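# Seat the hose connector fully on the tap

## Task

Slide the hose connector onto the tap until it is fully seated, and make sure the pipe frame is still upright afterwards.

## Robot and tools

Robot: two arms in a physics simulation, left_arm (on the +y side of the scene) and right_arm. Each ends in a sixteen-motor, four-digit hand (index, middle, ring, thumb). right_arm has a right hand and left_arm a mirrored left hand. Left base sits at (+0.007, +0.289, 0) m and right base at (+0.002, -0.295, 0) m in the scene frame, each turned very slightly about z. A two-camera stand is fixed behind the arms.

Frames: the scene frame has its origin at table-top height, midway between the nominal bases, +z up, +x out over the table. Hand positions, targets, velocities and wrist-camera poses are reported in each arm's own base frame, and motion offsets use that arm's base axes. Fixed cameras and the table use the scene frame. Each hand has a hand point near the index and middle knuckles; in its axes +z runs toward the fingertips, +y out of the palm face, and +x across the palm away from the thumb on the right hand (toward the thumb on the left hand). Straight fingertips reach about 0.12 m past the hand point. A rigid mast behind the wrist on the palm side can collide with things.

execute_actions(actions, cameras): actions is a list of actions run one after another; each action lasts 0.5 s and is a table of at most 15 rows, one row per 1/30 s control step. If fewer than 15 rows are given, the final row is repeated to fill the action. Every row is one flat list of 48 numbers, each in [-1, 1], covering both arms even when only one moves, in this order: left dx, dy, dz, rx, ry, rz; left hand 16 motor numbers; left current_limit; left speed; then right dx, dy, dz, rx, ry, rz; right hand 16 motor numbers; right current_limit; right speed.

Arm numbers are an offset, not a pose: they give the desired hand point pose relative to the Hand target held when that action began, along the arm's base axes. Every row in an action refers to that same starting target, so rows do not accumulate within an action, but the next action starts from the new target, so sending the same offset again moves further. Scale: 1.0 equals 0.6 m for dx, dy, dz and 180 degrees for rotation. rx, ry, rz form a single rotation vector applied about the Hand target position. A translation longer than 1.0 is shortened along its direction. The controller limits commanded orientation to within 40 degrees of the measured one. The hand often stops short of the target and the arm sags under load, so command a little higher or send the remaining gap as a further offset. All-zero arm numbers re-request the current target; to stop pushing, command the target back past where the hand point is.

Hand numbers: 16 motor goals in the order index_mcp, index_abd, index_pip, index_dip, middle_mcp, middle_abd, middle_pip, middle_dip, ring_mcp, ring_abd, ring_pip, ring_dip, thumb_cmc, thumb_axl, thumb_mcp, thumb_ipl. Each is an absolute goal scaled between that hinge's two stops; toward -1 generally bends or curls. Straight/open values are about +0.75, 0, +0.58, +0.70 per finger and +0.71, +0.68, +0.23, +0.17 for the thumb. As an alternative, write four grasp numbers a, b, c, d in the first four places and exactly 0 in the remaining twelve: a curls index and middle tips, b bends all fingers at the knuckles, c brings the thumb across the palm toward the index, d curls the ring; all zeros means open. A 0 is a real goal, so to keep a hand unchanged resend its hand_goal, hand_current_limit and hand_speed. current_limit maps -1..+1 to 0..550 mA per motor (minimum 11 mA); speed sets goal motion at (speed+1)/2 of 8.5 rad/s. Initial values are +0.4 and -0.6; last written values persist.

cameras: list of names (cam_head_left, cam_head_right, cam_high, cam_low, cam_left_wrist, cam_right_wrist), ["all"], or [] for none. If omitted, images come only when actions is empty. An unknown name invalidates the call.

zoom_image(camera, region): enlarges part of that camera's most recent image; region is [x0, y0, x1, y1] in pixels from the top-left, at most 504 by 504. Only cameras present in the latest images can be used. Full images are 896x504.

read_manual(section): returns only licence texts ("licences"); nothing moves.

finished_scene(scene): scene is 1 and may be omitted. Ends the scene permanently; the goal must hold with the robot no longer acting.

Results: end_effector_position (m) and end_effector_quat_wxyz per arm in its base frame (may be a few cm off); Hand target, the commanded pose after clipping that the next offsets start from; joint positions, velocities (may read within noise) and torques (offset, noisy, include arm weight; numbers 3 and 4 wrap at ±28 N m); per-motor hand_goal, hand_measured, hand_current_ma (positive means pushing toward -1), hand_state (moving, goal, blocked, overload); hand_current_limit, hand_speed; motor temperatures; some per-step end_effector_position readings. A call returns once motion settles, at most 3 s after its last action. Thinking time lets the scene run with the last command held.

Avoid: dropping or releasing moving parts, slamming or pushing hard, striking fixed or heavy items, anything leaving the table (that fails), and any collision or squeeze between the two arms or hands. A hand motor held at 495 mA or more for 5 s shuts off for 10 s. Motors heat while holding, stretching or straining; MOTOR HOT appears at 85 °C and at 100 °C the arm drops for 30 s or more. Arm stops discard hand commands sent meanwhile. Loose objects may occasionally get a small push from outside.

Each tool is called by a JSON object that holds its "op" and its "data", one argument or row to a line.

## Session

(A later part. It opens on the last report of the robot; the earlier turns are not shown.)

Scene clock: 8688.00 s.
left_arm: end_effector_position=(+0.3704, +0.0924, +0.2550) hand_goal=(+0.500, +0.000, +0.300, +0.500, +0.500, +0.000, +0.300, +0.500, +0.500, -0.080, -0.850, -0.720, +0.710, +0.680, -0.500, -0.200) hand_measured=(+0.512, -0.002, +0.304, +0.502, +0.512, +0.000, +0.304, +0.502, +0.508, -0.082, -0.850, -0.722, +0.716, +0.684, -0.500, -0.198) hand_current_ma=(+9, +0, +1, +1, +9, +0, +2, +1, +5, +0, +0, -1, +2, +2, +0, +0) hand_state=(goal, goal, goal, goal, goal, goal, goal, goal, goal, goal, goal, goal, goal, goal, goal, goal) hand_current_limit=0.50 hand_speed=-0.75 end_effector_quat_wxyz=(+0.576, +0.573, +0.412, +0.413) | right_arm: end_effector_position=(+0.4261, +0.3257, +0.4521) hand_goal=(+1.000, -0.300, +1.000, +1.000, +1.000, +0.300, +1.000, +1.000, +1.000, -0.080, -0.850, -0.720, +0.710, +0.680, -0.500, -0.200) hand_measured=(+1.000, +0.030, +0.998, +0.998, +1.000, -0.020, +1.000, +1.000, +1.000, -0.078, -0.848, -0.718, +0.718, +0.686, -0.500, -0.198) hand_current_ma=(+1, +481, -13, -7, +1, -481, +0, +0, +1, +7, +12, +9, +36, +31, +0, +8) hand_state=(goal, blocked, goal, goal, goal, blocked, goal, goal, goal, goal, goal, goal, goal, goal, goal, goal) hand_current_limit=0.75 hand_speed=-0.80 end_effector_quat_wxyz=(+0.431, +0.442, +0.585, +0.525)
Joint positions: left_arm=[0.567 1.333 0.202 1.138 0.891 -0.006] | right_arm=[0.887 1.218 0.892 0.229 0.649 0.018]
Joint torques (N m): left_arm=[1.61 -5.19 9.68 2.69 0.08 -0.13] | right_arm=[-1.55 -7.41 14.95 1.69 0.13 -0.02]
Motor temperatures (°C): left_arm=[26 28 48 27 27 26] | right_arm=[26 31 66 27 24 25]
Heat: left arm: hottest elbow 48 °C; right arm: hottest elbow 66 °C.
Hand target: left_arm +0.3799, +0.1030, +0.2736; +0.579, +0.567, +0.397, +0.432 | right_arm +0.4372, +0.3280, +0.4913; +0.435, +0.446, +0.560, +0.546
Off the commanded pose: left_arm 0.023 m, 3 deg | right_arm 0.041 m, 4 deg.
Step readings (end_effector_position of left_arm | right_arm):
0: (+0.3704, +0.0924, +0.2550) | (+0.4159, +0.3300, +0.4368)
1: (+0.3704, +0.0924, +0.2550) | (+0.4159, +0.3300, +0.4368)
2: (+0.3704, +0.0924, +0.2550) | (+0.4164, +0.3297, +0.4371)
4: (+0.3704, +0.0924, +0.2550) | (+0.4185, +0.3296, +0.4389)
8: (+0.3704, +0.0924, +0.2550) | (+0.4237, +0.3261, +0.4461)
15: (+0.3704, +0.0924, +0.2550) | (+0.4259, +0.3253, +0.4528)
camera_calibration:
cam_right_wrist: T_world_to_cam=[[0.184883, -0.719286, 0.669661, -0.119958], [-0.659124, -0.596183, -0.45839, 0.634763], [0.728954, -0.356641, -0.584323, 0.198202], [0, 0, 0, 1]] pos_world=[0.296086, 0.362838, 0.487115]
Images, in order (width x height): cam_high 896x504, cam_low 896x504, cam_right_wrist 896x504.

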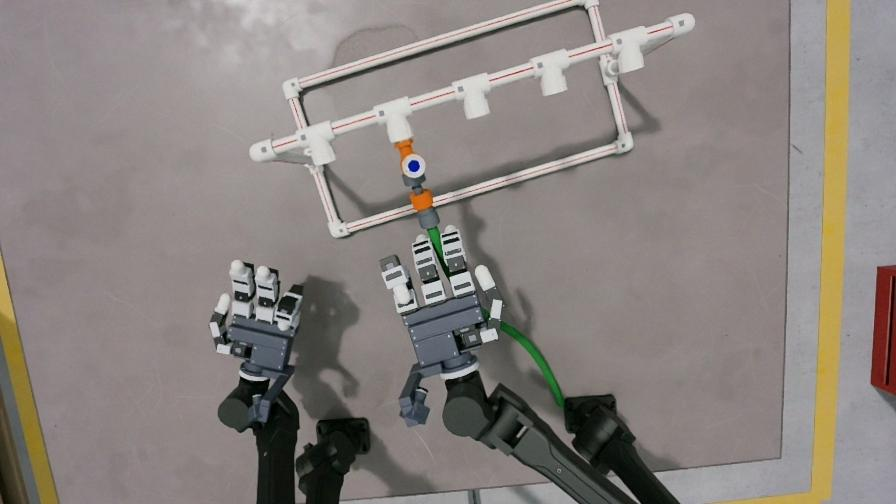

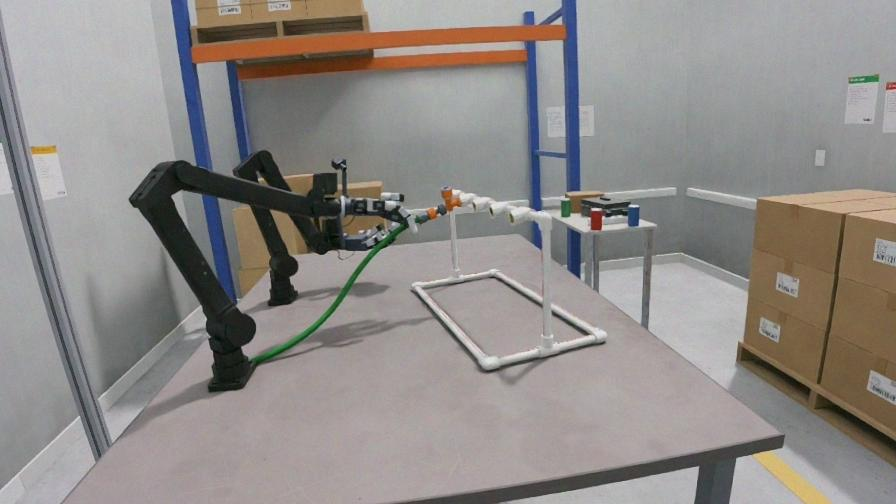

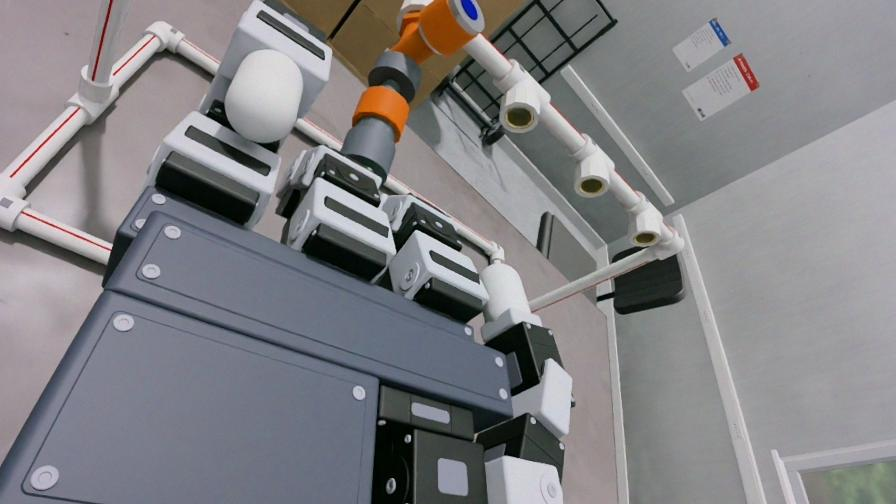

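{"op": "execute_actions", "data": {
  "actions": [
    [[0.04,0,0.33,0,0,0, 0.5,0.0,0.3,0.5, 0.5,0.0,0.3,0.5, 0.5,-0.08,-0.85,-0.72, 0.71,0.68,-0.5,-0.2, 0.5,-0.75, 0,0,-0.02,0,0,0, 1.0,-0.30,1.0,1.0, 1.0,0.30,1.0,1.0, 1.0,-0.08,-0.85,-0.72, 0.71,0.68,-0.5,-0.2, 0.75,-0.8]],
    [[0.2,-0.12,0.25,0,0,-0.083, 0.5,0.0,0.3,0.5, 0.5,0.0,0.3,0.5, 0.5,-0.08,-0.85,-0.72, 0.71,0.68,-0.5,-0.2, 0.5,-0.75, 0,0,0,0,0,0, 1.0,-0.30,1.0,1.0, 1.0,0.30,1.0,1.0, 1.0,-0.08,-0.85,-0.72, 0.71,0.68,-0.5,-0.2, 0.75,-0.8]],
    [[0.2,-0.167,0.03,0.014,0.013,-0.083, 0.5,0.0,0.3,0.5, 0.5,0.0,0.3,0.5, 0.5,-0.08,-0.85,-0.72, 0.71,0.68,-0.5,-0.2, 0.5,-0.75, 0,0,0,0,0,0, 1.0,-0.30,1.0,1.0, 1.0,0.30,1.0,1.0, 1.0,-0.08,-0.85,-0.72, 0.71,0.68,-0.5,-0.2, 0.75,-0.8]]
  ],
  "cameras": ["cam_high", "cam_low", "cam_right_wrist"]
}}

Scene clock: 8745.93 s.
left_arm: end_effector_position=(+0.6437, -0.0709, +0.5852) hand_goal=(+0.500, +0.000, +0.300, +0.500, +0.500, +0.000, +0.300, +0.500, +0.500, -0.080, -0.850, -0.720, +0.710, +0.680, -0.500, -0.200) hand_measured=(+0.512, +0.000, +0.302, +0.502, +0.512, +0.000, +0.304, +0.502, +0.506, -0.082, -0.850, -0.722, +0.716, +0.686, -0.500, -0.198) hand_current_ma=(+9, +0, +1, +1, +9, +0, +1, +1, +3, +0, +0, -1, +3, +3, +0, +0) hand_state=(goal, goal, goal, goal, goal, goal, goal, goal, goal, goal, goal, goal, goal, goal, goal, goal) hand_current_limit=0.50 hand_speed=-0.75 end_effector_quat_wxyz=(+0.647, +0.674, +0.273, +0.229) | right_arm: end_effector_position=(+0.4288, +0.3283, +0.4462) hand_goal=(+1.000, -0.300, +1.000, +1.000, +1.000, +0.300, +1.000, +1.000, +1.000, -0.080, -0.850, -0.720, +0.710, +0.680, -0.500, -0.200) hand_measured=(+1.000, +0.030, +0.998, +0.998, +1.000, -0.020, +1.000, +1.000, +1.000, -0.078, -0.848, -0.718, +0.718, +0.686, -0.500, -0.198) hand_current_ma=(+1, +481, -5, -7, +1, -481, +0, +0, +1, +7, +12, +9, +36, +31, +0, +8) hand_state=(goal, blocked, goal, goal, goal, blocked, goal, goal, goal, goal, goal, goal, goal, goal, goal, goal) hand_current_limit=0.75 hand_speed=-0.80 end_effector_quat_wxyz=(+0.431, +0.443, +0.589, +0.521)
Joint positions: left_arm=[0.089 1.471 1.484 -0.109 0.932 0.033] | right_arm=[0.886 1.23 0.892 0.23 0.649 0.018]
Joint torques (N m): left_arm=[1.2 -13.57 16.75 1.7 0.1 0.2] | right_arm=[-1.49 -7.59 13.37 2.82 0.11 -0.01]
Motor temperatures (°C): left_arm=[26 28 48 27 27 26] | right_arm=[26 31 75 27 24 25]
Heat: left arm: hottest elbow 48 °C; right arm: hottest elbow 75 °C.
Hand target: left_arm +0.6439, -0.0692, +0.6396; +0.650, +0.671, +0.242, +0.262 | right_arm +0.4371, +0.3282, +0.4792; +0.434, +0.446, +0.561, +0.546
Off the commanded pose: left_arm 0.054 m, 5 deg | right_arm 0.034 m, 4 deg.
Step readings (end_effector_position of left_arm | right_arm):
0: (+0.3704, +0.0924, +0.2550) | (+0.4262, +0.3258, +0.4519)
1: (+0.3706, +0.0927, +0.2556) | (+0.4262, +0.3258, +0.4519)
2: (+0.3716, +0.0943, +0.2591) | (+0.4263, +0.3259, +0.4517)
4: (+0.3737, +0.0961, +0.2883) | (+0.4266, +0.3262, +0.4509)
8: (+0.3611, +0.0843, +0.4050) | (+0.4279, +0.3278, +0.4477)
15: (+0.3755, +0.0908, +0.4692) | (+0.4288, +0.3283, +0.4460)
16: (+0.3813, +0.0935, +0.4616) | (+0.4288, +0.3283, +0.4461)
17: (+0.3885, +0.0936, +0.4548) | (+0.4288, +0.3283, +0.4462)
19: (+0.4106, +0.0846, +0.4547) | (+0.4288, +0.3283, +0.4462)
23: (+0.4496, +0.0478, +0.5127) | (+0.4288, +0.3283, +0.4462)
30: (+0.4866, +0.0320, +0.5997) | (+0.4288, +0.3283, +0.4462)
31: (+0.4930, +0.0325, +0.6007) | (+0.4288, +0.3283, +0.4462)
32: (+0.5010, +0.0294, +0.6001) | (+0.4288, +0.3283, +0.4462)
34: (+0.5269, +0.0122, +0.5977) | (+0.4288, +0.3283, +0.4462)
38: (+0.5897, -0.0428, +0.5804) | (+0.4288, +0.3283, +0.4462)
45: (+0.6486, -0.0718, +0.5504) | (+0.4288, +0.3283, +0.4462)
camera_calibration:
cam_right_wrist: T_world_to_cam=[[0.189089, -0.713648, 0.674501, -0.120456], [-0.662665, -0.599641, -0.448672, 0.633766], [0.724652, -0.362129, -0.586295, 0.198235], [0, 0, 0, 1]] pos_world=[0.2991, 0.365855, 0.481824]
Images, in order (width x height): cam_high 896x504, cam_low 896x504, cam_right_wrist 896x504.

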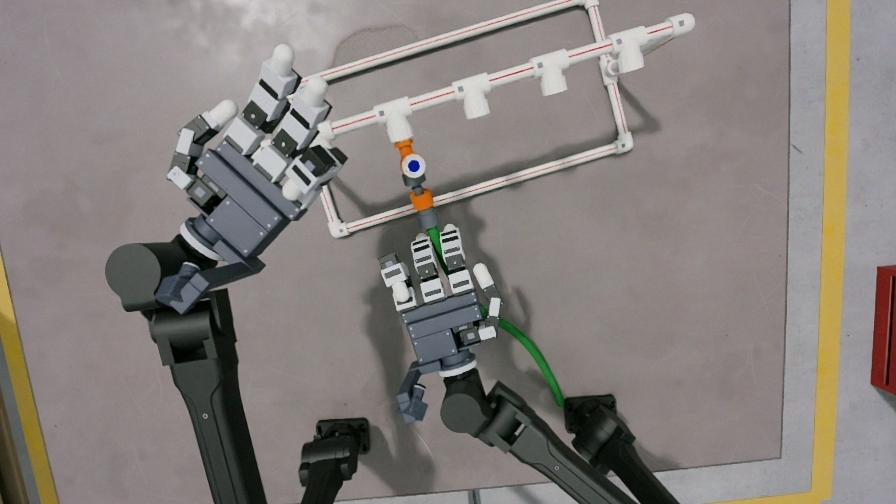

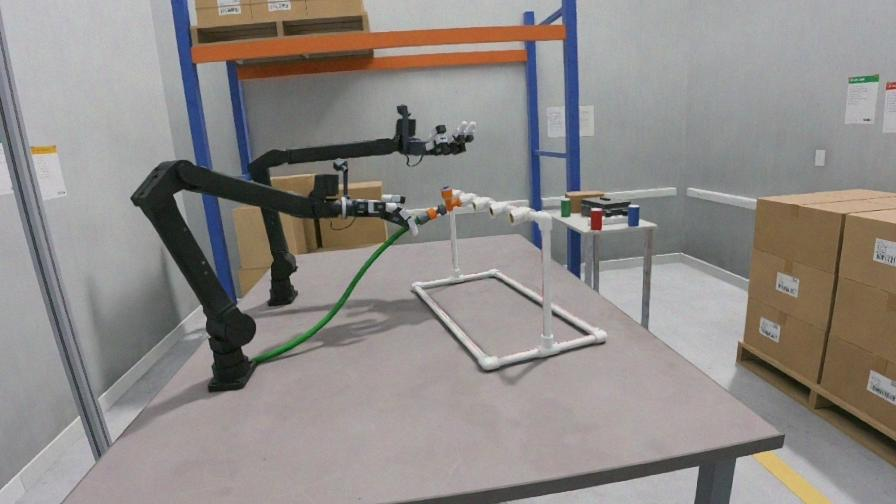

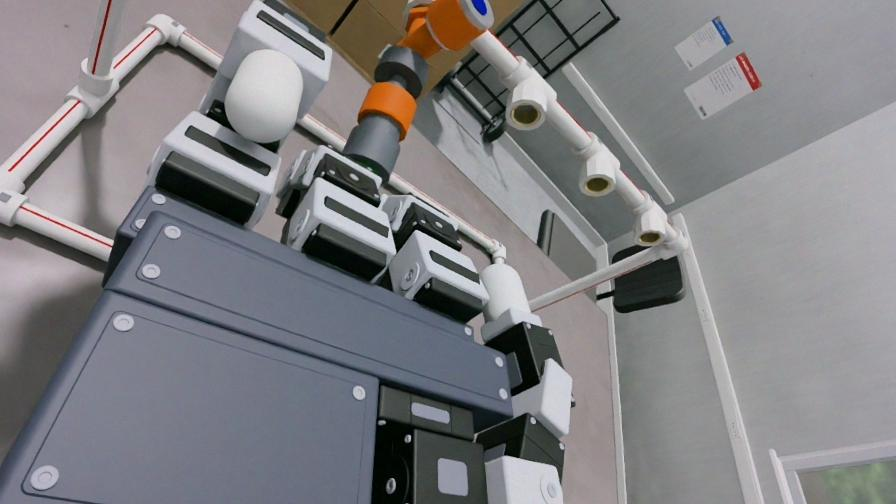

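{"op": "execute_actions", "data": {
  "actions": [
    [[0.128,-0.095,-0.04,0.014,0.013,0, 0.5,0.0,0.3,0.5, 0.5,0.0,0.3,0.5, 0.5,-0.08,-0.85,-0.72, 0.71,0.68,-0.5,-0.2, 0.5,-0.75, 0,0,-0.02,0,0,0, 1.0,-0.30,1.0,1.0, 1.0,0.30,1.0,1.0, 1.0,-0.08,-0.85,-0.72, 0.71,0.68,-0.5,-0.2, 0.75,-0.8]]
  ],
  "cameras": ["cam_high", "cam_low"]
}}

Scene clock: 8759.33 s.
left_arm: end_effector_position=(+0.7271, -0.1294, +0.5565) hand_goal=(+0.500, +0.000, +0.300, +0.500, +0.500, +0.000, +0.300, +0.500, +0.500, -0.080, -0.850, -0.720, +0.710, +0.680, -0.500, -0.200) hand_measured=(+0.512, +0.000, +0.302, +0.502, +0.512, +0.000, +0.304, +0.502, +0.506, -0.082, -0.850, -0.722, +0.716, +0.686, -0.500, -0.198) hand_current_ma=(+9, +0, +1, +1, +9, +0, +1, +1, +3, +0, +0, -1, +3, +3, +0, +0) hand_state=(goal, goal, goal, goal, goal, goal, goal, goal, goal, goal, goal, goal, goal, goal, goal, goal) hand_current_limit=0.50 hand_speed=-0.75 end_effector_quat_wxyz=(+0.622, +0.698, +0.281, +0.216) | right_arm: end_effector_position=(+0.4303, +0.3292, +0.4468) hand_goal=(+1.000, -0.300, +1.000, +1.000, +1.000, +0.300, +1.000, +1.000, +1.000, -0.080, -0.850, -0.720, +0.710, +0.680, -0.500, -0.200) hand_measured=(+1.000, +0.030, +1.000, +0.998, +1.000, -0.020, +1.000, +1.000, +1.000, -0.078, -0.848, -0.718, +0.718, +0.686, -0.500, -0.198) hand_current_ma=(+1, +481, -1, -7, +1, -481, +0, +0, +1, +7, +12, +9, +36, +31, +0, +8) hand_state=(goal, blocked, goal, goal, goal, blocked, goal, goal, goal, goal, goal, goal, goal, goal, goal, goal) hand_current_limit=0.75 hand_speed=-0.80 end_effector_quat_wxyz=(+0.432, +0.443, +0.582, +0.528)
Joint positions: left_arm=[-0.015 1.684 1.716 -0.23 0.829 0.099] | right_arm=[0.885 1.242 0.892 0.263 0.649 0.018]
Joint torques (N m): left_arm=[1.08 -16.79 16.95 1.83 0.12 0.22] | right_arm=[-1.44 -7.65 11.89 2.85 0.09 -0.01]
Motor temperatures (°C): left_arm=[26 29 50 27 27 26] | right_arm=[26 31 73 27 24 25]
Heat: left arm: hottest elbow 50 °C; right arm: hottest elbow 73 °C.
Hand target: left_arm +0.7207, -0.1261, +0.6157; +0.630, +0.690, +0.250, +0.254 | right_arm +0.4371, +0.3281, +0.4674; +0.435, +0.446, +0.561, +0.546
Off the commanded pose: left_arm 0.060 m, 6 deg | right_arm 0.022 m, 3 deg.
Step readings (end_effector_position of left_arm | right_arm):
0: (+0.6436, -0.0709, +0.5852) | (+0.4288, +0.3283, +0.4462)
1: (+0.6440, -0.0706, +0.5852) | (+0.4288, +0.3283, +0.4463)
2: (+0.6464, -0.0709, +0.5852) | (+0.4288, +0.3283, +0.4466)
4: (+0.6599, -0.0738, +0.5890) | (+0.4289, +0.3282, +0.4475)
8: (+0.6910, -0.1010, +0.5882) | (+0.4296, +0.3290, +0.4472)
15: (+0.7247, -0.1299, +0.5484) | (+0.4303, +0.3292, +0.4466)
Images, in order (width x height): cam_high 896x504, cam_low 896x504.

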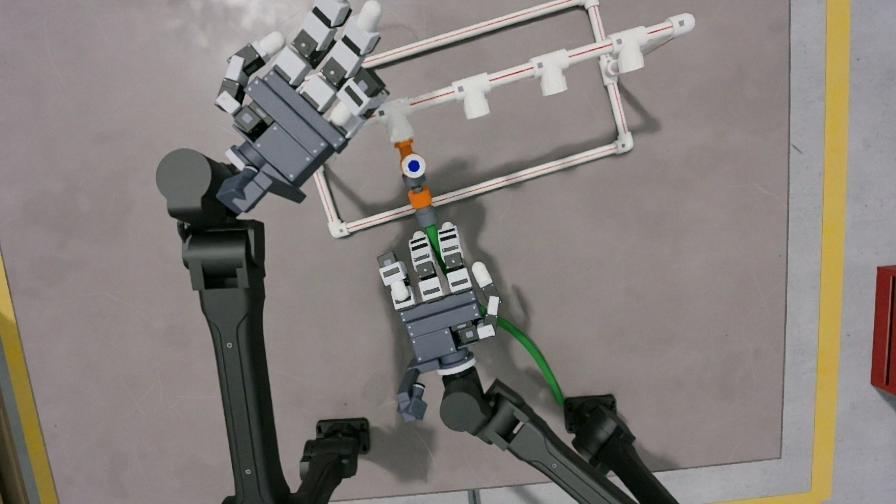

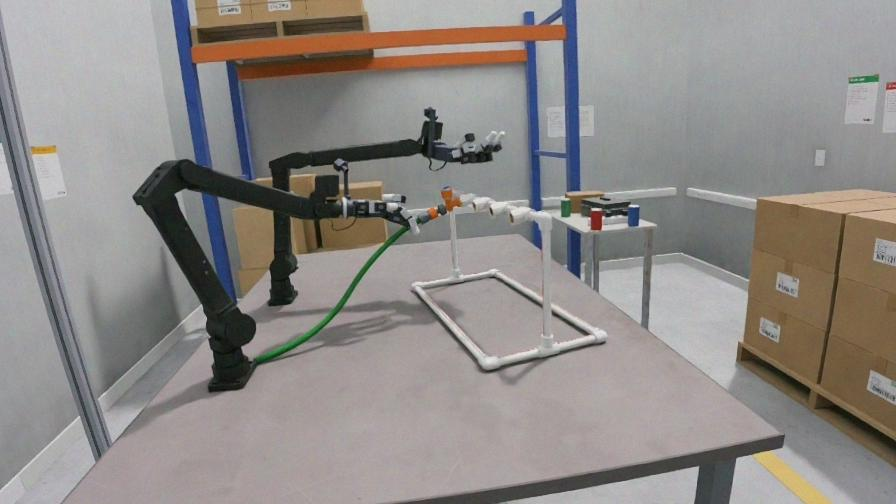

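{"op": "execute_actions", "data": {
  "actions": [
    [[0.013,-0.06,-0.05,0,0,0, 0.5,0.0,0.3,0.5, 0.5,0.0,0.3,0.5, 0.5,-0.08,-0.85,-0.72, 0.71,0.68,-0.5,-0.2, 0.5,-0.75, 0,0,0,0,0,0, 1.0,-0.30,1.0,1.0, 1.0,0.30,1.0,1.0, 1.0,-0.08,-0.85,-0.72, 0.71,0.68,-0.5,-0.2, 0.75,-0.8]],
    [[0,0,-0.04,0,0,0, 0.5,0.0,0.3,0.5, 0.5,0.0,0.3,0.5, 0.5,-0.08,-0.85,-0.72, 0.71,0.68,-0.5,-0.2, 0.5,-0.75, 0,0,0,0,0,0, 1.0,-0.30,1.0,1.0, 1.0,0.30,1.0,1.0, 1.0,-0.08,-0.85,-0.72, 0.71,0.68,-0.5,-0.2, 0.75,-0.8]]
  ],
  "cameras": ["cam_high", "cam_low", "cam_left_wrist"]
}}

Scene clock: 8785.80 s.
left_arm: end_effector_position=(+0.7280, -0.1616, +0.5648) hand_goal=(+0.500, +0.000, +0.300, +0.500, +0.500, +0.000, +0.300, +0.500, +0.500, -0.080, -0.850, -0.720, +0.710, +0.680, -0.500, -0.200) hand_measured=(+0.512, +0.000, +0.302, +0.502, +0.512, +0.000, +0.304, +0.502, +0.506, -0.082, -0.850, -0.722, +0.716, +0.686, -0.500, -0.198) hand_current_ma=(+9, +0, +1, +1, +9, +0, +1, +1, +3, +0, +0, -1, +3, +3, +0, +0) hand_state=(goal, goal, goal, goal, goal, goal, goal, goal, goal, goal, goal, goal, goal, goal, goal, goal) hand_current_limit=0.50 hand_speed=-0.75 end_effector_quat_wxyz=(+0.631, +0.690, +0.256, +0.247) | right_arm: end_effector_position=(+0.4303, +0.3292, +0.4468) hand_goal=(+1.000, -0.300, +1.000, +1.000, +1.000, +0.300, +1.000, +1.000, +1.000, -0.080, -0.850, -0.720, +0.710, +0.680, -0.500, -0.200) hand_measured=(+1.000, +0.030, +1.000, +0.998, +1.000, -0.020, +1.000, +1.000, +1.000, -0.078, -0.848, -0.718, +0.718, +0.686, -0.500, -0.198) hand_current_ma=(+1, +481, -1, -7, +1, -481, +0, +0, +1, +7, +12, +9, +36, +31, +0, +8) hand_state=(goal, blocked, goal, goal, goal, blocked, goal, goal, goal, goal, goal, goal, goal, goal, goal, goal) hand_current_limit=0.75 hand_speed=-0.80 end_effector_quat_wxyz=(+0.432, +0.443, +0.582, +0.528)
Joint positions: left_arm=[-0.069 1.701 1.716 -0.131 0.771 0.099] | right_arm=[0.885 1.242 0.892 0.263 0.649 0.018]
Joint torques (N m): left_arm=[0.38 -15.44 10.25 3.02 0.02 0.12] | right_arm=[-1.44 -7.65 11.89 2.85 0.08 -0.01]
Motor temperatures (°C): left_arm=[26 30 58 27 27 27] | right_arm=[26 31 69 27 24 25]
Heat: left arm: hottest elbow 58 °C; right arm: hottest elbow 69 °C.
Hand target: left_arm +0.7284, -0.1621, +0.5617; +0.630, +0.690, +0.250, +0.254 | right_arm +0.4371, +0.3281, +0.4674; +0.435, +0.446, +0.561, +0.546
Off the commanded pose: left_arm 0.003 m, 1 deg | right_arm 0.022 m, 3 deg.
Step readings (end_effector_position of left_arm | right_arm):
0: (+0.7270, -0.1295, +0.5565) | (+0.4303, +0.3292, +0.4468)
1: (+0.7272, -0.1293, +0.5565) | (+0.4303, +0.3292, +0.4468)
2: (+0.7281, -0.1287, +0.5563) | (+0.4303, +0.3292, +0.4468)
4: (+0.7299, -0.1293, +0.5576) | (+0.4303, +0.3292, +0.4468)
8: (+0.7288, -0.1417, +0.5614) | (+0.4303, +0.3292, +0.4468)
15: (+0.7272, -0.1617, +0.5586) | (+0.4303, +0.3292, +0.4468)
16: (+0.7276, -0.1619, +0.5578) | (+0.4303, +0.3292, +0.4468)
17: (+0.7281, -0.1619, +0.5578) | (+0.4303, +0.3292, +0.4468)
19: (+0.7288, -0.1618, +0.5588) | (+0.4303, +0.3292, +0.4468)
23: (+0.7287, -0.1617, +0.5621) | (+0.4303, +0.3292, +0.4468)
30: (+0.7280, -0.1616, +0.5646) | (+0.4303, +0.3292, +0.4468)
camera_calibration:
cam_left_wrist: T_world_to_cam=[[-0.633679, -0.458578, -0.623022, 0.703562], [-0.148743, 0.862557, -0.483602, 0.477051], [0.759162, -0.213778, -0.614795, -0.111579], [0, 0, 0, 1]] pos_world=[0.601497, -0.112699, 0.60044]
Images, in order (width x height): cam_high 896x504, cam_low 896x504, cam_left_wrist 896x504.

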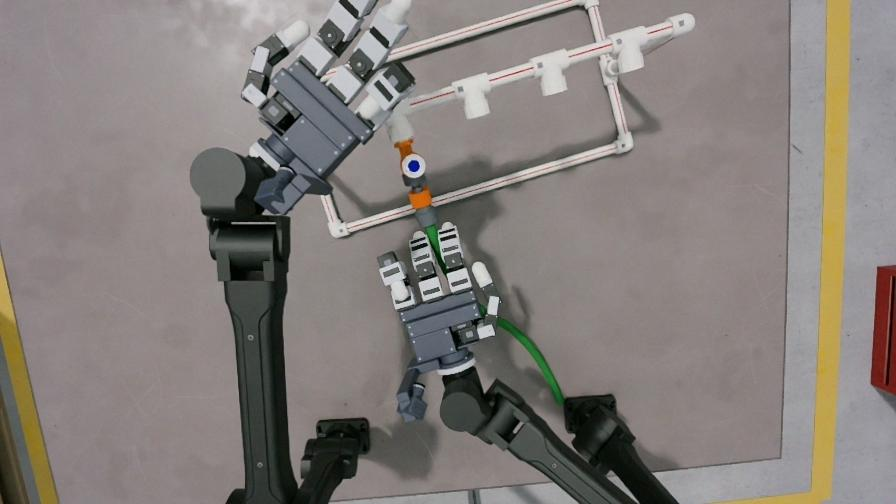

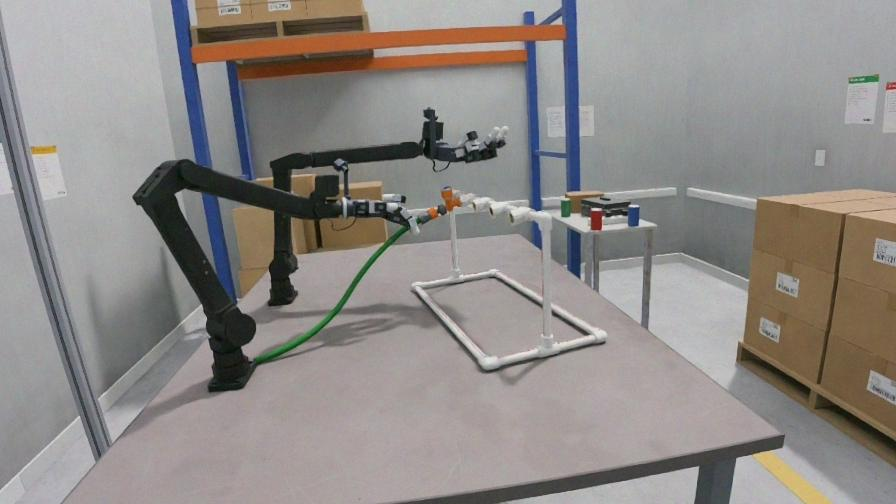

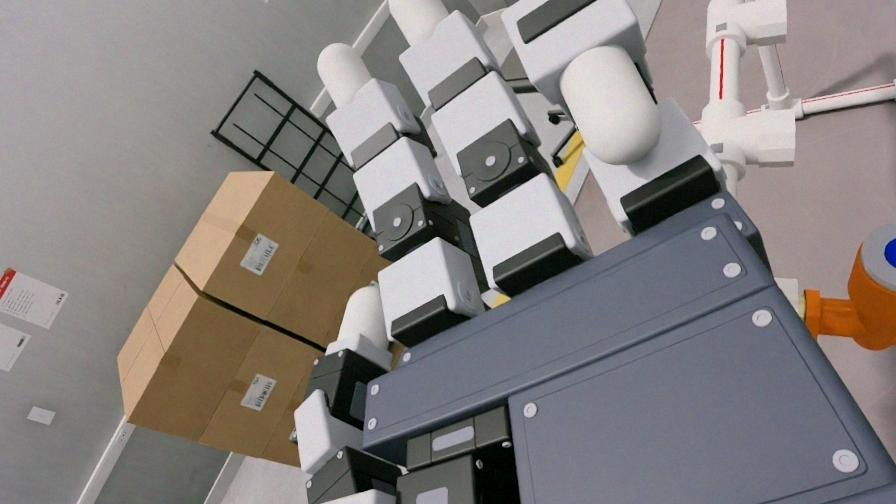

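{"op": "execute_actions", "data": {
  "actions": [
    [[0.03,-0.01,-0.05,0,0,0, 0.5,0.0,0.3,0.5, 0.5,0.0,0.3,0.5, 0.5,-0.08,-0.85,-0.72, 0.71,0.68,-0.5,-0.2, 0.5,-0.75, 0,0,0,0,0,0, 1.0,-0.30,1.0,1.0, 1.0,0.30,1.0,1.0, 1.0,-0.08,-0.85,-0.72, 0.71,0.68,-0.5,-0.2, 0.75,-0.8]],
    [[0,0,-0.035,0,0,0, 0.5,0.0,0.3,0.5, 0.5,0.0,0.3,0.5, 0.5,-0.08,-0.85,-0.72, 0.71,0.68,-0.5,-0.2, 0.5,-0.75, 0,0,0,0,0,0, 1.0,-0.30,1.0,1.0, 1.0,0.30,1.0,1.0, 1.0,-0.08,-0.85,-0.72, 0.71,0.68,-0.5,-0.2, 0.75,-0.8]]
  ],
  "cameras": ["cam_high", "cam_low"]
}}

Scene clock: 8804.30 s.
left_arm: end_effector_position=(+0.7505, -0.1621, +0.5080) hand_goal=(+0.500, +0.000, +0.300, +0.500, +0.500, +0.000, +0.300, +0.500, +0.500, -0.080, -0.850, -0.720, +0.710, +0.680, -0.500, -0.200) hand_measured=(+0.512, +0.000, +0.302, +0.502, +0.512, +0.000, +0.304, +0.502, +0.506, -0.082, -0.850, -0.722, +0.716, +0.686, -0.500, -0.198) hand_current_ma=(+9, +0, +1, +1, +9, +0, +1, +1, +3, +0, +0, -1, +3, +3, +0, +0) hand_state=(goal, goal, goal, goal, goal, goal, goal, goal, goal, goal, goal, goal, goal, goal, goal, goal) hand_current_limit=0.50 hand_speed=-0.75 end_effector_quat_wxyz=(+0.628, +0.690, +0.261, +0.247) | right_arm: end_effector_position=(+0.4303, +0.3292, +0.4468) hand_goal=(+1.000, -0.300, +1.000, +1.000, +1.000, +0.300, +1.000, +1.000, +1.000, -0.080, -0.850, -0.720, +0.710, +0.680, -0.500, -0.200) hand_measured=(+1.000, +0.030, +1.000, +0.998, +1.000, -0.020, +1.000, +1.000, +1.000, -0.078, -0.848, -0.718, +0.718, +0.686, -0.500, -0.198) hand_current_ma=(+1, +481, -1, -7, +1, -481, +0, +0, +1, +7, +12, +9, +36, +31, +0, +8) hand_state=(goal, blocked, goal, goal, goal, blocked, goal, goal, goal, goal, goal, goal, goal, goal, goal, goal) hand_current_limit=0.75 hand_speed=-0.80 end_effector_quat_wxyz=(+0.432, +0.443, +0.582, +0.528)
Joint positions: left_arm=[-0.069 1.765 1.657 -0.016 0.763 0.099] | right_arm=[0.885 1.242 0.892 0.263 0.649 0.018]
Joint torques (N m): left_arm=[0.38 -17.32 10.19 2.92 0.04 0.12] | right_arm=[-1.44 -7.71 11.88 2.85 0.08 -0.01]
Motor temperatures (°C): left_arm=[26 32 54 27 27 26] | right_arm=[26 31 68 27 24 25]
Heat: left arm: hottest elbow 54 °C; right arm: hottest elbow 68 °C.
Hand target: left_arm +0.7465, -0.1681, +0.5105; +0.630, +0.690, +0.250, +0.254 | right_arm +0.4371, +0.3281, +0.4674; +0.435, +0.446, +0.561, +0.546
Off the commanded pose: left_arm 0.008 m, 1 deg | right_arm 0.022 m, 3 deg.
Step readings (end_effector_position of left_arm | right_arm):
0: (+0.7280, -0.1616, +0.5648) | (+0.4303, +0.3292, +0.4468)
1: (+0.7280, -0.1616, +0.5649) | (+0.4303, +0.3292, +0.4468)
2: (+0.7284, -0.1616, +0.5647) | (+0.4303, +0.3292, +0.4468)
4: (+0.7297, -0.1614, +0.5642) | (+0.4303, +0.3292, +0.4468)
8: (+0.7377, -0.1615, +0.5519) | (+0.4303, +0.3292, +0.4468)
15: (+0.7518, -0.1622, +0.5232) | (+0.4303, +0.3292, +0.4468)
16: (+0.7526, -0.1622, +0.5214) | (+0.4303, +0.3292, +0.4468)
17: (+0.7525, -0.1622, +0.5204) | (+0.4303, +0.3292, +0.4468)
19: (+0.7518, -0.1622, +0.5180) | (+0.4303, +0.3292, +0.4468)
23: (+0.7511, -0.1621, +0.5100) | (+0.4303, +0.3292, +0.4468)
30: (+0.7506, -0.1621, +0.5076) | (+0.4303, +0.3292, +0.4468)
Images, in order (width x height): cam_high 896x504, cam_low 896x504.

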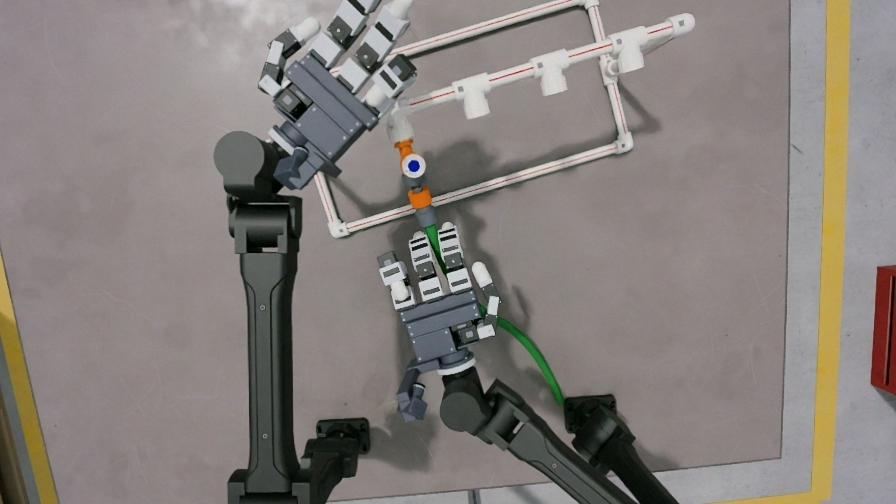

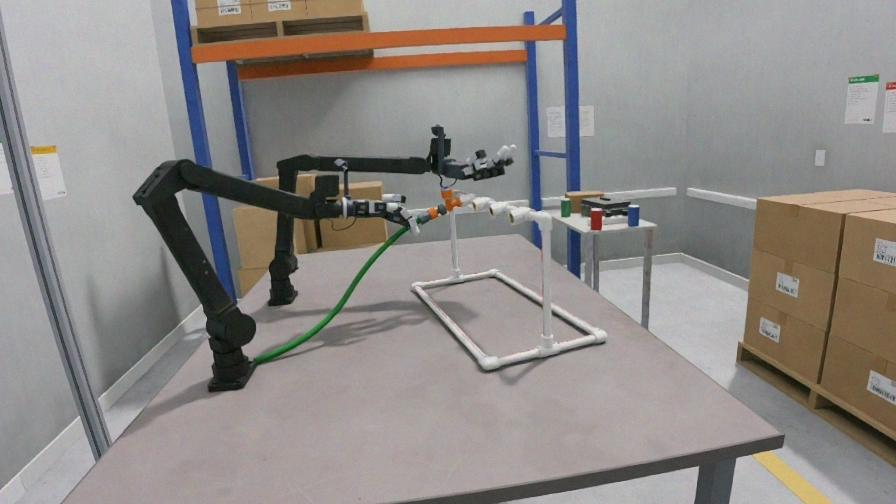

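{"op": "execute_actions", "data": {
  "actions": [
    [[-0.005,0,-0.04,0,0,0, 0.5,0.0,0.3,0.5, 0.5,0.0,0.3,0.5, 0.5,-0.08,-0.85,-0.72, 0.71,0.68,-0.5,-0.2, 0.5,-0.75, 0,0,0,0,0,0, 1.0,-0.30,1.0,1.0, 1.0,0.30,1.0,1.0, 1.0,-0.08,-0.85,-0.72, 0.71,0.68,-0.5,-0.2, 0.75,-0.8]],
    [[0,0,-0.04,0,0,0, 0.5,0.0,0.3,0.5, 0.5,0.0,0.3,0.5, 0.5,-0.08,-0.85,-0.72, 0.71,0.68,-0.5,-0.2, 0.5,-0.75, 0,0,0,0,0,0, 1.0,-0.30,1.0,1.0, 1.0,0.30,1.0,1.0, 1.0,-0.08,-0.85,-0.72, 0.71,0.68,-0.5,-0.2, 0.75,-0.8]]
  ],
  "cameras": ["cam_high", "cam_low", "cam_left_wrist"]
}}

Scene clock: 8817.40 s.
left_arm: end_effector_position=(+0.7449, -0.1616, +0.4690) hand_goal=(+0.500, +0.000, +0.300, +0.500, +0.500, +0.000, +0.300, +0.500, +0.500, -0.080, -0.850, -0.720, +0.710, +0.680, -0.500, -0.200) hand_measured=(+0.512, +0.000, +0.302, +0.502, +0.512, +0.000, +0.304, +0.502, +0.504, -0.082, -0.850, -0.722, +0.716, +0.686, -0.500, -0.198) hand_current_ma=(+9, +0, +1, +1, +9, +0, +1, +1, +1, +0, +0, -1, +3, +3, +0, +0) hand_state=(goal, goal, goal, goal, goal, goal, goal, goal, goal, goal, goal, goal, goal, goal, goal, goal) hand_current_limit=0.50 hand_speed=-0.75 end_effector_quat_wxyz=(+0.630, +0.688, +0.257, +0.252) | right_arm: end_effector_position=(+0.4303, +0.3292, +0.4468) hand_goal=(+1.000, -0.300, +1.000, +1.000, +1.000, +0.300, +1.000, +1.000, +1.000, -0.080, -0.850, -0.720, +0.710, +0.680, -0.500, -0.200) hand_measured=(+1.000, +0.030, +1.000, +0.998, +1.000, -0.020, +1.000, +1.000, +1.000, -0.078, -0.848, -0.718, +0.718, +0.686, -0.500, -0.198) hand_current_ma=(+1, +481, -1, -7, +1, -481, +0, +0, +1, +7, +12, +9, +36, +31, +0, +8) hand_state=(goal, blocked, goal, goal, goal, blocked, goal, goal, goal, goal, goal, goal, goal, goal, goal, goal) hand_current_limit=0.75 hand_speed=-0.80 end_effector_quat_wxyz=(+0.432, +0.443, +0.582, +0.528)
Joint positions: left_arm=[-0.069 1.77 1.553 0.108 0.762 0.098] | right_arm=[0.885 1.242 0.892 0.263 0.649 0.018]
Joint torques (N m): left_arm=[-0.67 -16.21 9.78 2.84 0.01 0.12] | right_arm=[-1.44 -7.65 11.88 2.86 0.08 -0.01]
Motor temperatures (°C): left_arm=[26 32 52 27 27 26] | right_arm=[26 31 67 27 24 25]
Heat: left arm: hottest elbow 52 °C; right arm: hottest elbow 67 °C.
Hand target: left_arm +0.7436, -0.1681, +0.4624; +0.630, +0.690, +0.250, +0.254 | right_arm +0.4371, +0.3281, +0.4674; +0.434, +0.446, +0.561, +0.546
Off the commanded pose: left_arm 0.009 m, 1 deg | right_arm 0.022 m, 3 deg.
Step readings (end_effector_position of left_arm | right_arm):
0: (+0.7505, -0.1621, +0.5080) | (+0.4303, +0.3292, +0.4468)
1: (+0.7505, -0.1621, +0.5078) | (+0.4303, +0.3292, +0.4468)
2: (+0.7501, -0.1621, +0.5071) | (+0.4303, +0.3292, +0.4468)
4: (+0.7491, -0.1620, +0.5036) | (+0.4303, +0.3292, +0.4468)
8: (+0.7481, -0.1619, +0.4874) | (+0.4303, +0.3292, +0.4468)
15: (+0.7480, -0.1619, +0.4820) | (+0.4303, +0.3292, +0.4468)
16: (+0.7479, -0.1619, +0.4825) | (+0.4303, +0.3292, +0.4468)
17: (+0.7475, -0.1619, +0.4823) | (+0.4303, +0.3292, +0.4468)
19: (+0.7463, -0.1618, +0.4805) | (+0.4303, +0.3292, +0.4468)
23: (+0.7450, -0.1617, +0.4700) | (+0.4303, +0.3292, +0.4468)
30: (+0.7450, -0.1616, +0.4686) | (+0.4303, +0.3292, +0.4468)
camera_calibration:
cam_left_wrist: T_world_to_cam=[[-0.625663, -0.464126, -0.627003, 0.649606], [-0.153261, 0.861222, -0.484569, 0.436698], [0.76489, -0.207082, -0.609967, -0.188818], [0, 0, 0, 1]] pos_world=[0.617788, -0.113695, 0.503742]
Images, in order (width x height): cam_high 896x504, cam_low 896x504, cam_left_wrist 896x504.

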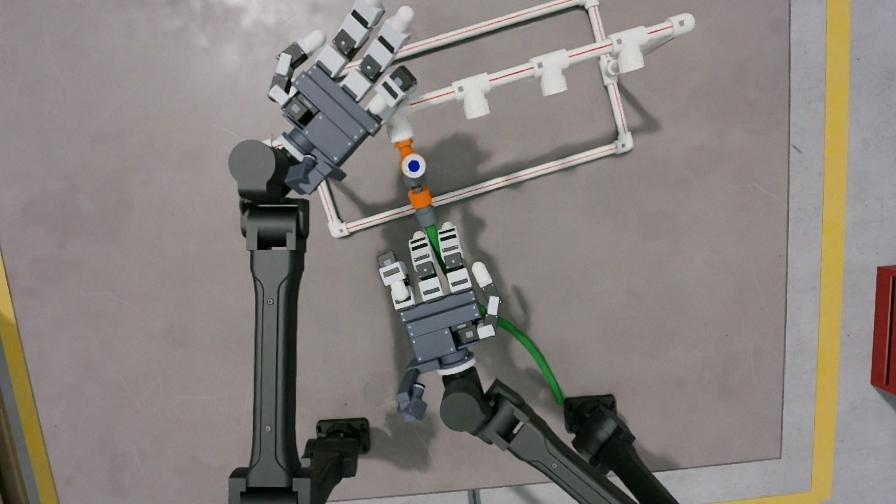

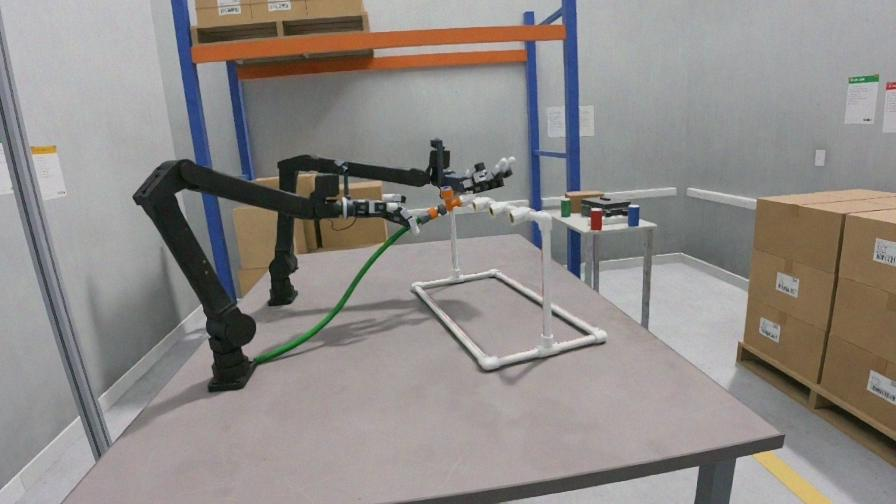

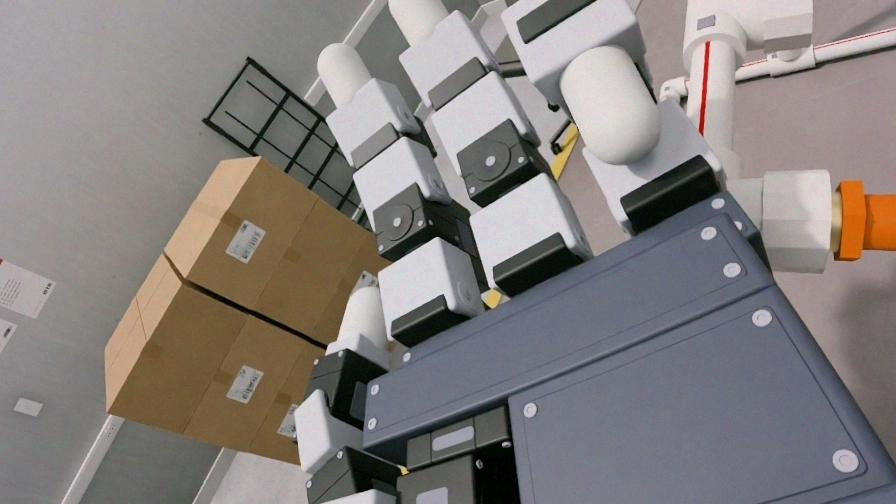

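{"op": "execute_actions", "data": {
  "actions": [],
  "cameras": ["cam_high","cam_low","cam_right_wrist"]
}}

Scene clock: 8848.40 s.
left_arm: end_effector_position=(+0.7449, -0.1616, +0.4690) hand_goal=(+0.500, +0.000, +0.300, +0.500, +0.500, +0.000, +0.300, +0.500, +0.500, -0.080, -0.850, -0.720, +0.710, +0.680, -0.500, -0.200) hand_measured=(+0.512, +0.000, +0.302, +0.502, +0.512, +0.000, +0.304, +0.502, +0.504, -0.082, -0.850, -0.722, +0.716, +0.686, -0.500, -0.198) hand_current_ma=(+9, +0, +1, +1, +9, +0, +1, +1, +1, +0, +0, -1, +3, +3, +0, +0) hand_state=(goal, goal, goal, goal, goal, goal, goal, goal, goal, goal, goal, goal, goal, goal, goal, goal) hand_current_limit=0.50 hand_speed=-0.75 end_effector_quat_wxyz=(+0.630, +0.688, +0.257, +0.252) | right_arm: end_effector_position=(+0.4303, +0.3292, +0.4468) hand_goal=(+1.000, -0.300, +1.000, +1.000, +1.000, +0.300, +1.000, +1.000, +1.000, -0.080, -0.850, -0.720, +0.710, +0.680, -0.500, -0.200) hand_measured=(+1.000, +0.030, +1.000, +0.998, +1.000, -0.020, +1.000, +1.000, +1.000, -0.078, -0.848, -0.718, +0.718, +0.686, -0.500, -0.198) hand_current_ma=(+1, +481, -1, -7, +1, -481, +0, +0, +1, +7, +12, +9, +36, +31, +0, +8) hand_state=(goal, blocked, goal, goal, goal, blocked, goal, goal, goal, goal, goal, goal, goal, goal, goal, goal) hand_current_limit=0.75 hand_speed=-0.80 end_effector_quat_wxyz=(+0.432, +0.443, +0.582, +0.528)
Joint positions: left_arm=[-0.069 1.77 1.553 0.108 0.762 0.098] | right_arm=[0.885 1.242 0.892 0.263 0.649 0.018]
Joint velocities: within noise
Joint torques (N m): left_arm=[-0.09 -16.56 9.7 2.89 0.01 0.13] | right_arm=[-1.49 -7.65 11.89 2.85 0.09 -0.01]
Motor temperatures (°C): left_arm=[26 34 50 27 27 26] | right_arm=[26 31 66 27 24 25]
Heat: left arm: hottest elbow 50 °C; right arm: hottest elbow 66 °C.
Hand target: left_arm +0.7436, -0.1681, +0.4624; +0.630, +0.690, +0.250, +0.254 | right_arm +0.4371, +0.3281, +0.4674; +0.434, +0.446, +0.561, +0.546
Off the commanded pose: left_arm 0.009 m, 1 deg | right_arm 0.022 m, 3 deg.
camera_calibration:
cam_right_wrist: T_world_to_cam=[[0.179535, -0.724563, 0.665414, -0.108734], [-0.657405, -0.591561, -0.46677, 0.638697], [0.731837, -0.353645, -0.582537, 0.19025], [0, 0, 0, 1]] pos_world=[0.300173, 0.366324, 0.481306]
Images, in order (width x height): cam_high 896x504, cam_low 896x504, cam_right_wrist 896x504.

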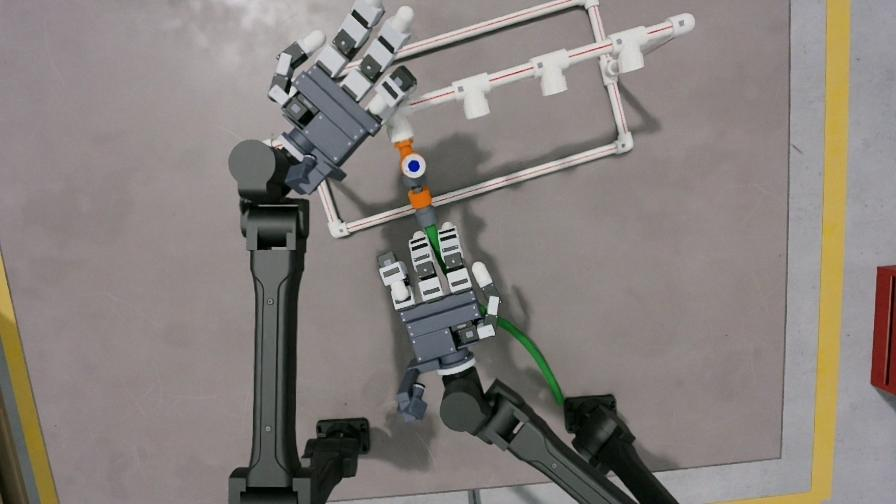

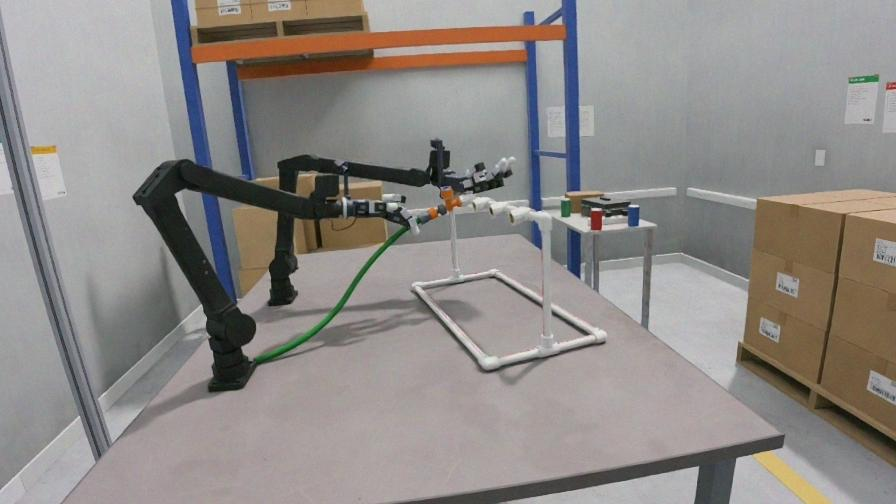

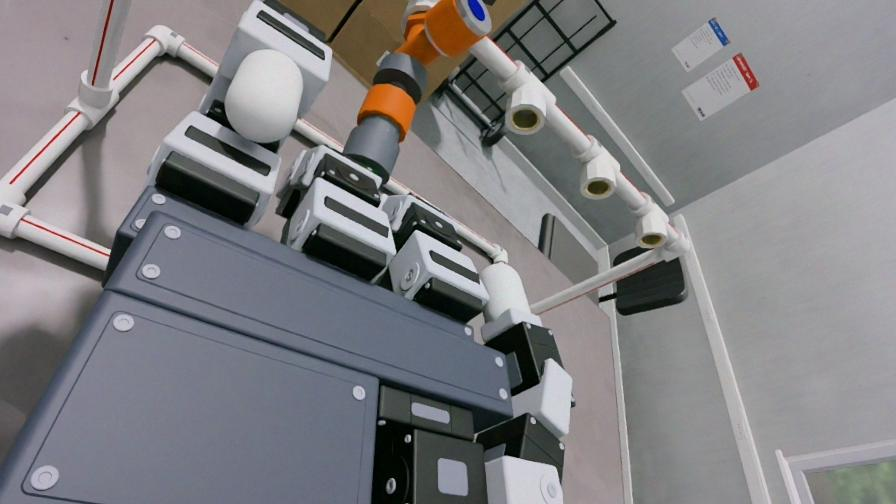

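{"op": "execute_actions", "data": {
  "actions": [
    [[0,0,-0.035,0,0,0, 0.5,0.0,0.3,0.5, 0.5,0.0,0.3,0.5, 0.5,-0.08,-0.85,-0.72, 0.71,0.68,-0.5,-0.2, 0.5,-0.75, 0,0,0,0,0,0, 1.0,-0.30,1.0,1.0, 1.0,0.30,1.0,1.0, 1.0,-0.08,-0.85,-0.72, 0.71,0.68,-0.5,-0.2, 0.75,-0.8]]
  ],
  "cameras": ["cam_high","cam_low"]
}}

{"op": "zoom_image", "data": {
  "camera": "cam_low",
  "region": [380, 130, 560, 250]
}}

Scene clock: 8858.50 s.
left_arm: end_effector_position=(+0.7401, -0.1612, +0.4684) hand_goal=(+0.500, +0.000, +0.300, +0.500, +0.500, +0.000, +0.300, +0.500, +0.500, -0.080, -0.850, -0.720, +0.710, +0.680, -0.500, -0.200) hand_measured=(+0.512, +0.000, +0.302, +0.502, +0.512, +0.000, +0.304, +0.502, +0.494, -0.082, -0.850, -0.722, +0.716, +0.686, -0.500, -0.198) hand_current_ma=(+9, +0, +1, +1, +9, +0, +1, +1, -2, +0, +0, -1, +3, +3, +0, +0) hand_state=(goal, goal, goal, goal, goal, goal, goal, goal, goal, goal, goal, goal, goal, goal, goal, goal) hand_current_limit=0.50 hand_speed=-0.75 end_effector_quat_wxyz=(+0.636, +0.682, +0.245, +0.265) | right_arm: end_effector_position=(+0.4303, +0.3292, +0.4468) hand_goal=(+1.000, -0.300, +1.000, +1.000, +1.000, +0.300, +1.000, +1.000, +1.000, -0.080, -0.850, -0.720, +0.710, +0.680, -0.500, -0.200) hand_measured=(+1.000, +0.030, +1.000, +0.998, +1.000, -0.020, +1.000, +1.000, +1.000, -0.078, -0.848, -0.718, +0.718, +0.686, -0.500, -0.198) hand_current_ma=(+1, +481, -1, -7, +1, -481, +0, +0, +1, +7, +12, +9, +36, +31, +0, +8) hand_state=(goal, blocked, goal, goal, goal, blocked, goal, goal, goal, goal, goal, goal, goal, goal, goal, goal) hand_current_limit=0.75 hand_speed=-0.80 end_effector_quat_wxyz=(+0.432, +0.443, +0.582, +0.528)
Joint positions: left_arm=[-0.069 1.77 1.528 0.172 0.762 0.098] | right_arm=[0.885 1.242 0.892 0.263 0.649 0.018]
Joint torques (N m): left_arm=[-0.09 -14.97 8.66 2.41 0.01 0.12] | right_arm=[-1.49 -7.71 11.88 2.85 0.08 -0.01]
Motor temperatures (°C): left_arm=[26 34 49 27 27 26] | right_arm=[26 31 66 27 24 25]
Heat: left arm: hottest elbow 49 °C; right arm: hottest elbow 66 °C.
Hand target: left_arm +0.7436, -0.1681, +0.4414; +0.630, +0.690, +0.250, +0.254 | right_arm +0.4371, +0.3281, +0.4674; +0.434, +0.446, +0.561, +0.546
Off the commanded pose: left_arm 0.028 m, 2 deg | right_arm 0.022 m, 3 deg.
Step readings (end_effector_position of left_arm | right_arm):
0: (+0.7449, -0.1616, +0.4690) | (+0.4303, +0.3292, +0.4468)
1: (+0.7449, -0.1616, +0.4690) | (+0.4303, +0.3292, +0.4468)
2: (+0.7445, -0.1615, +0.4684) | (+0.4303, +0.3292, +0.4468)
4: (+0.7431, -0.1614, +0.4679) | (+0.4303, +0.3292, +0.4468)
8: (+0.7411, -0.1613, +0.4683) | (+0.4303, +0.3292, +0.4468)
15: (+0.7402, -0.1612, +0.4683) | (+0.4303, +0.3292, +0.4468)
Images, in order (width x height): cam_high 896x504, cam_low 896x504.

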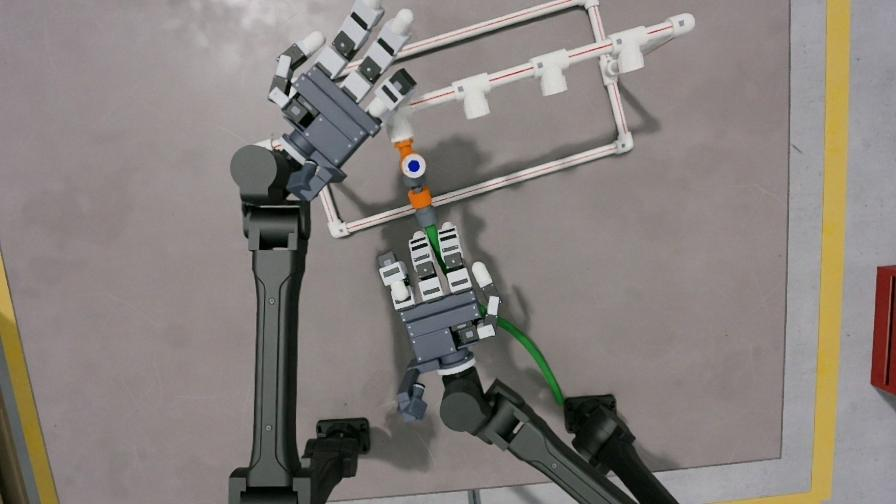

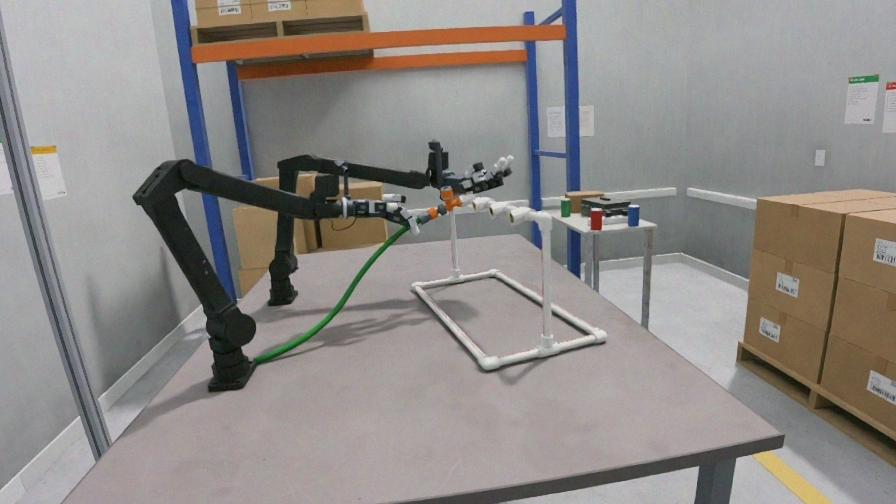

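Scaled by 2.800.

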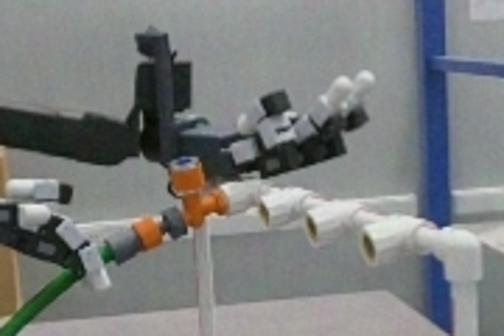

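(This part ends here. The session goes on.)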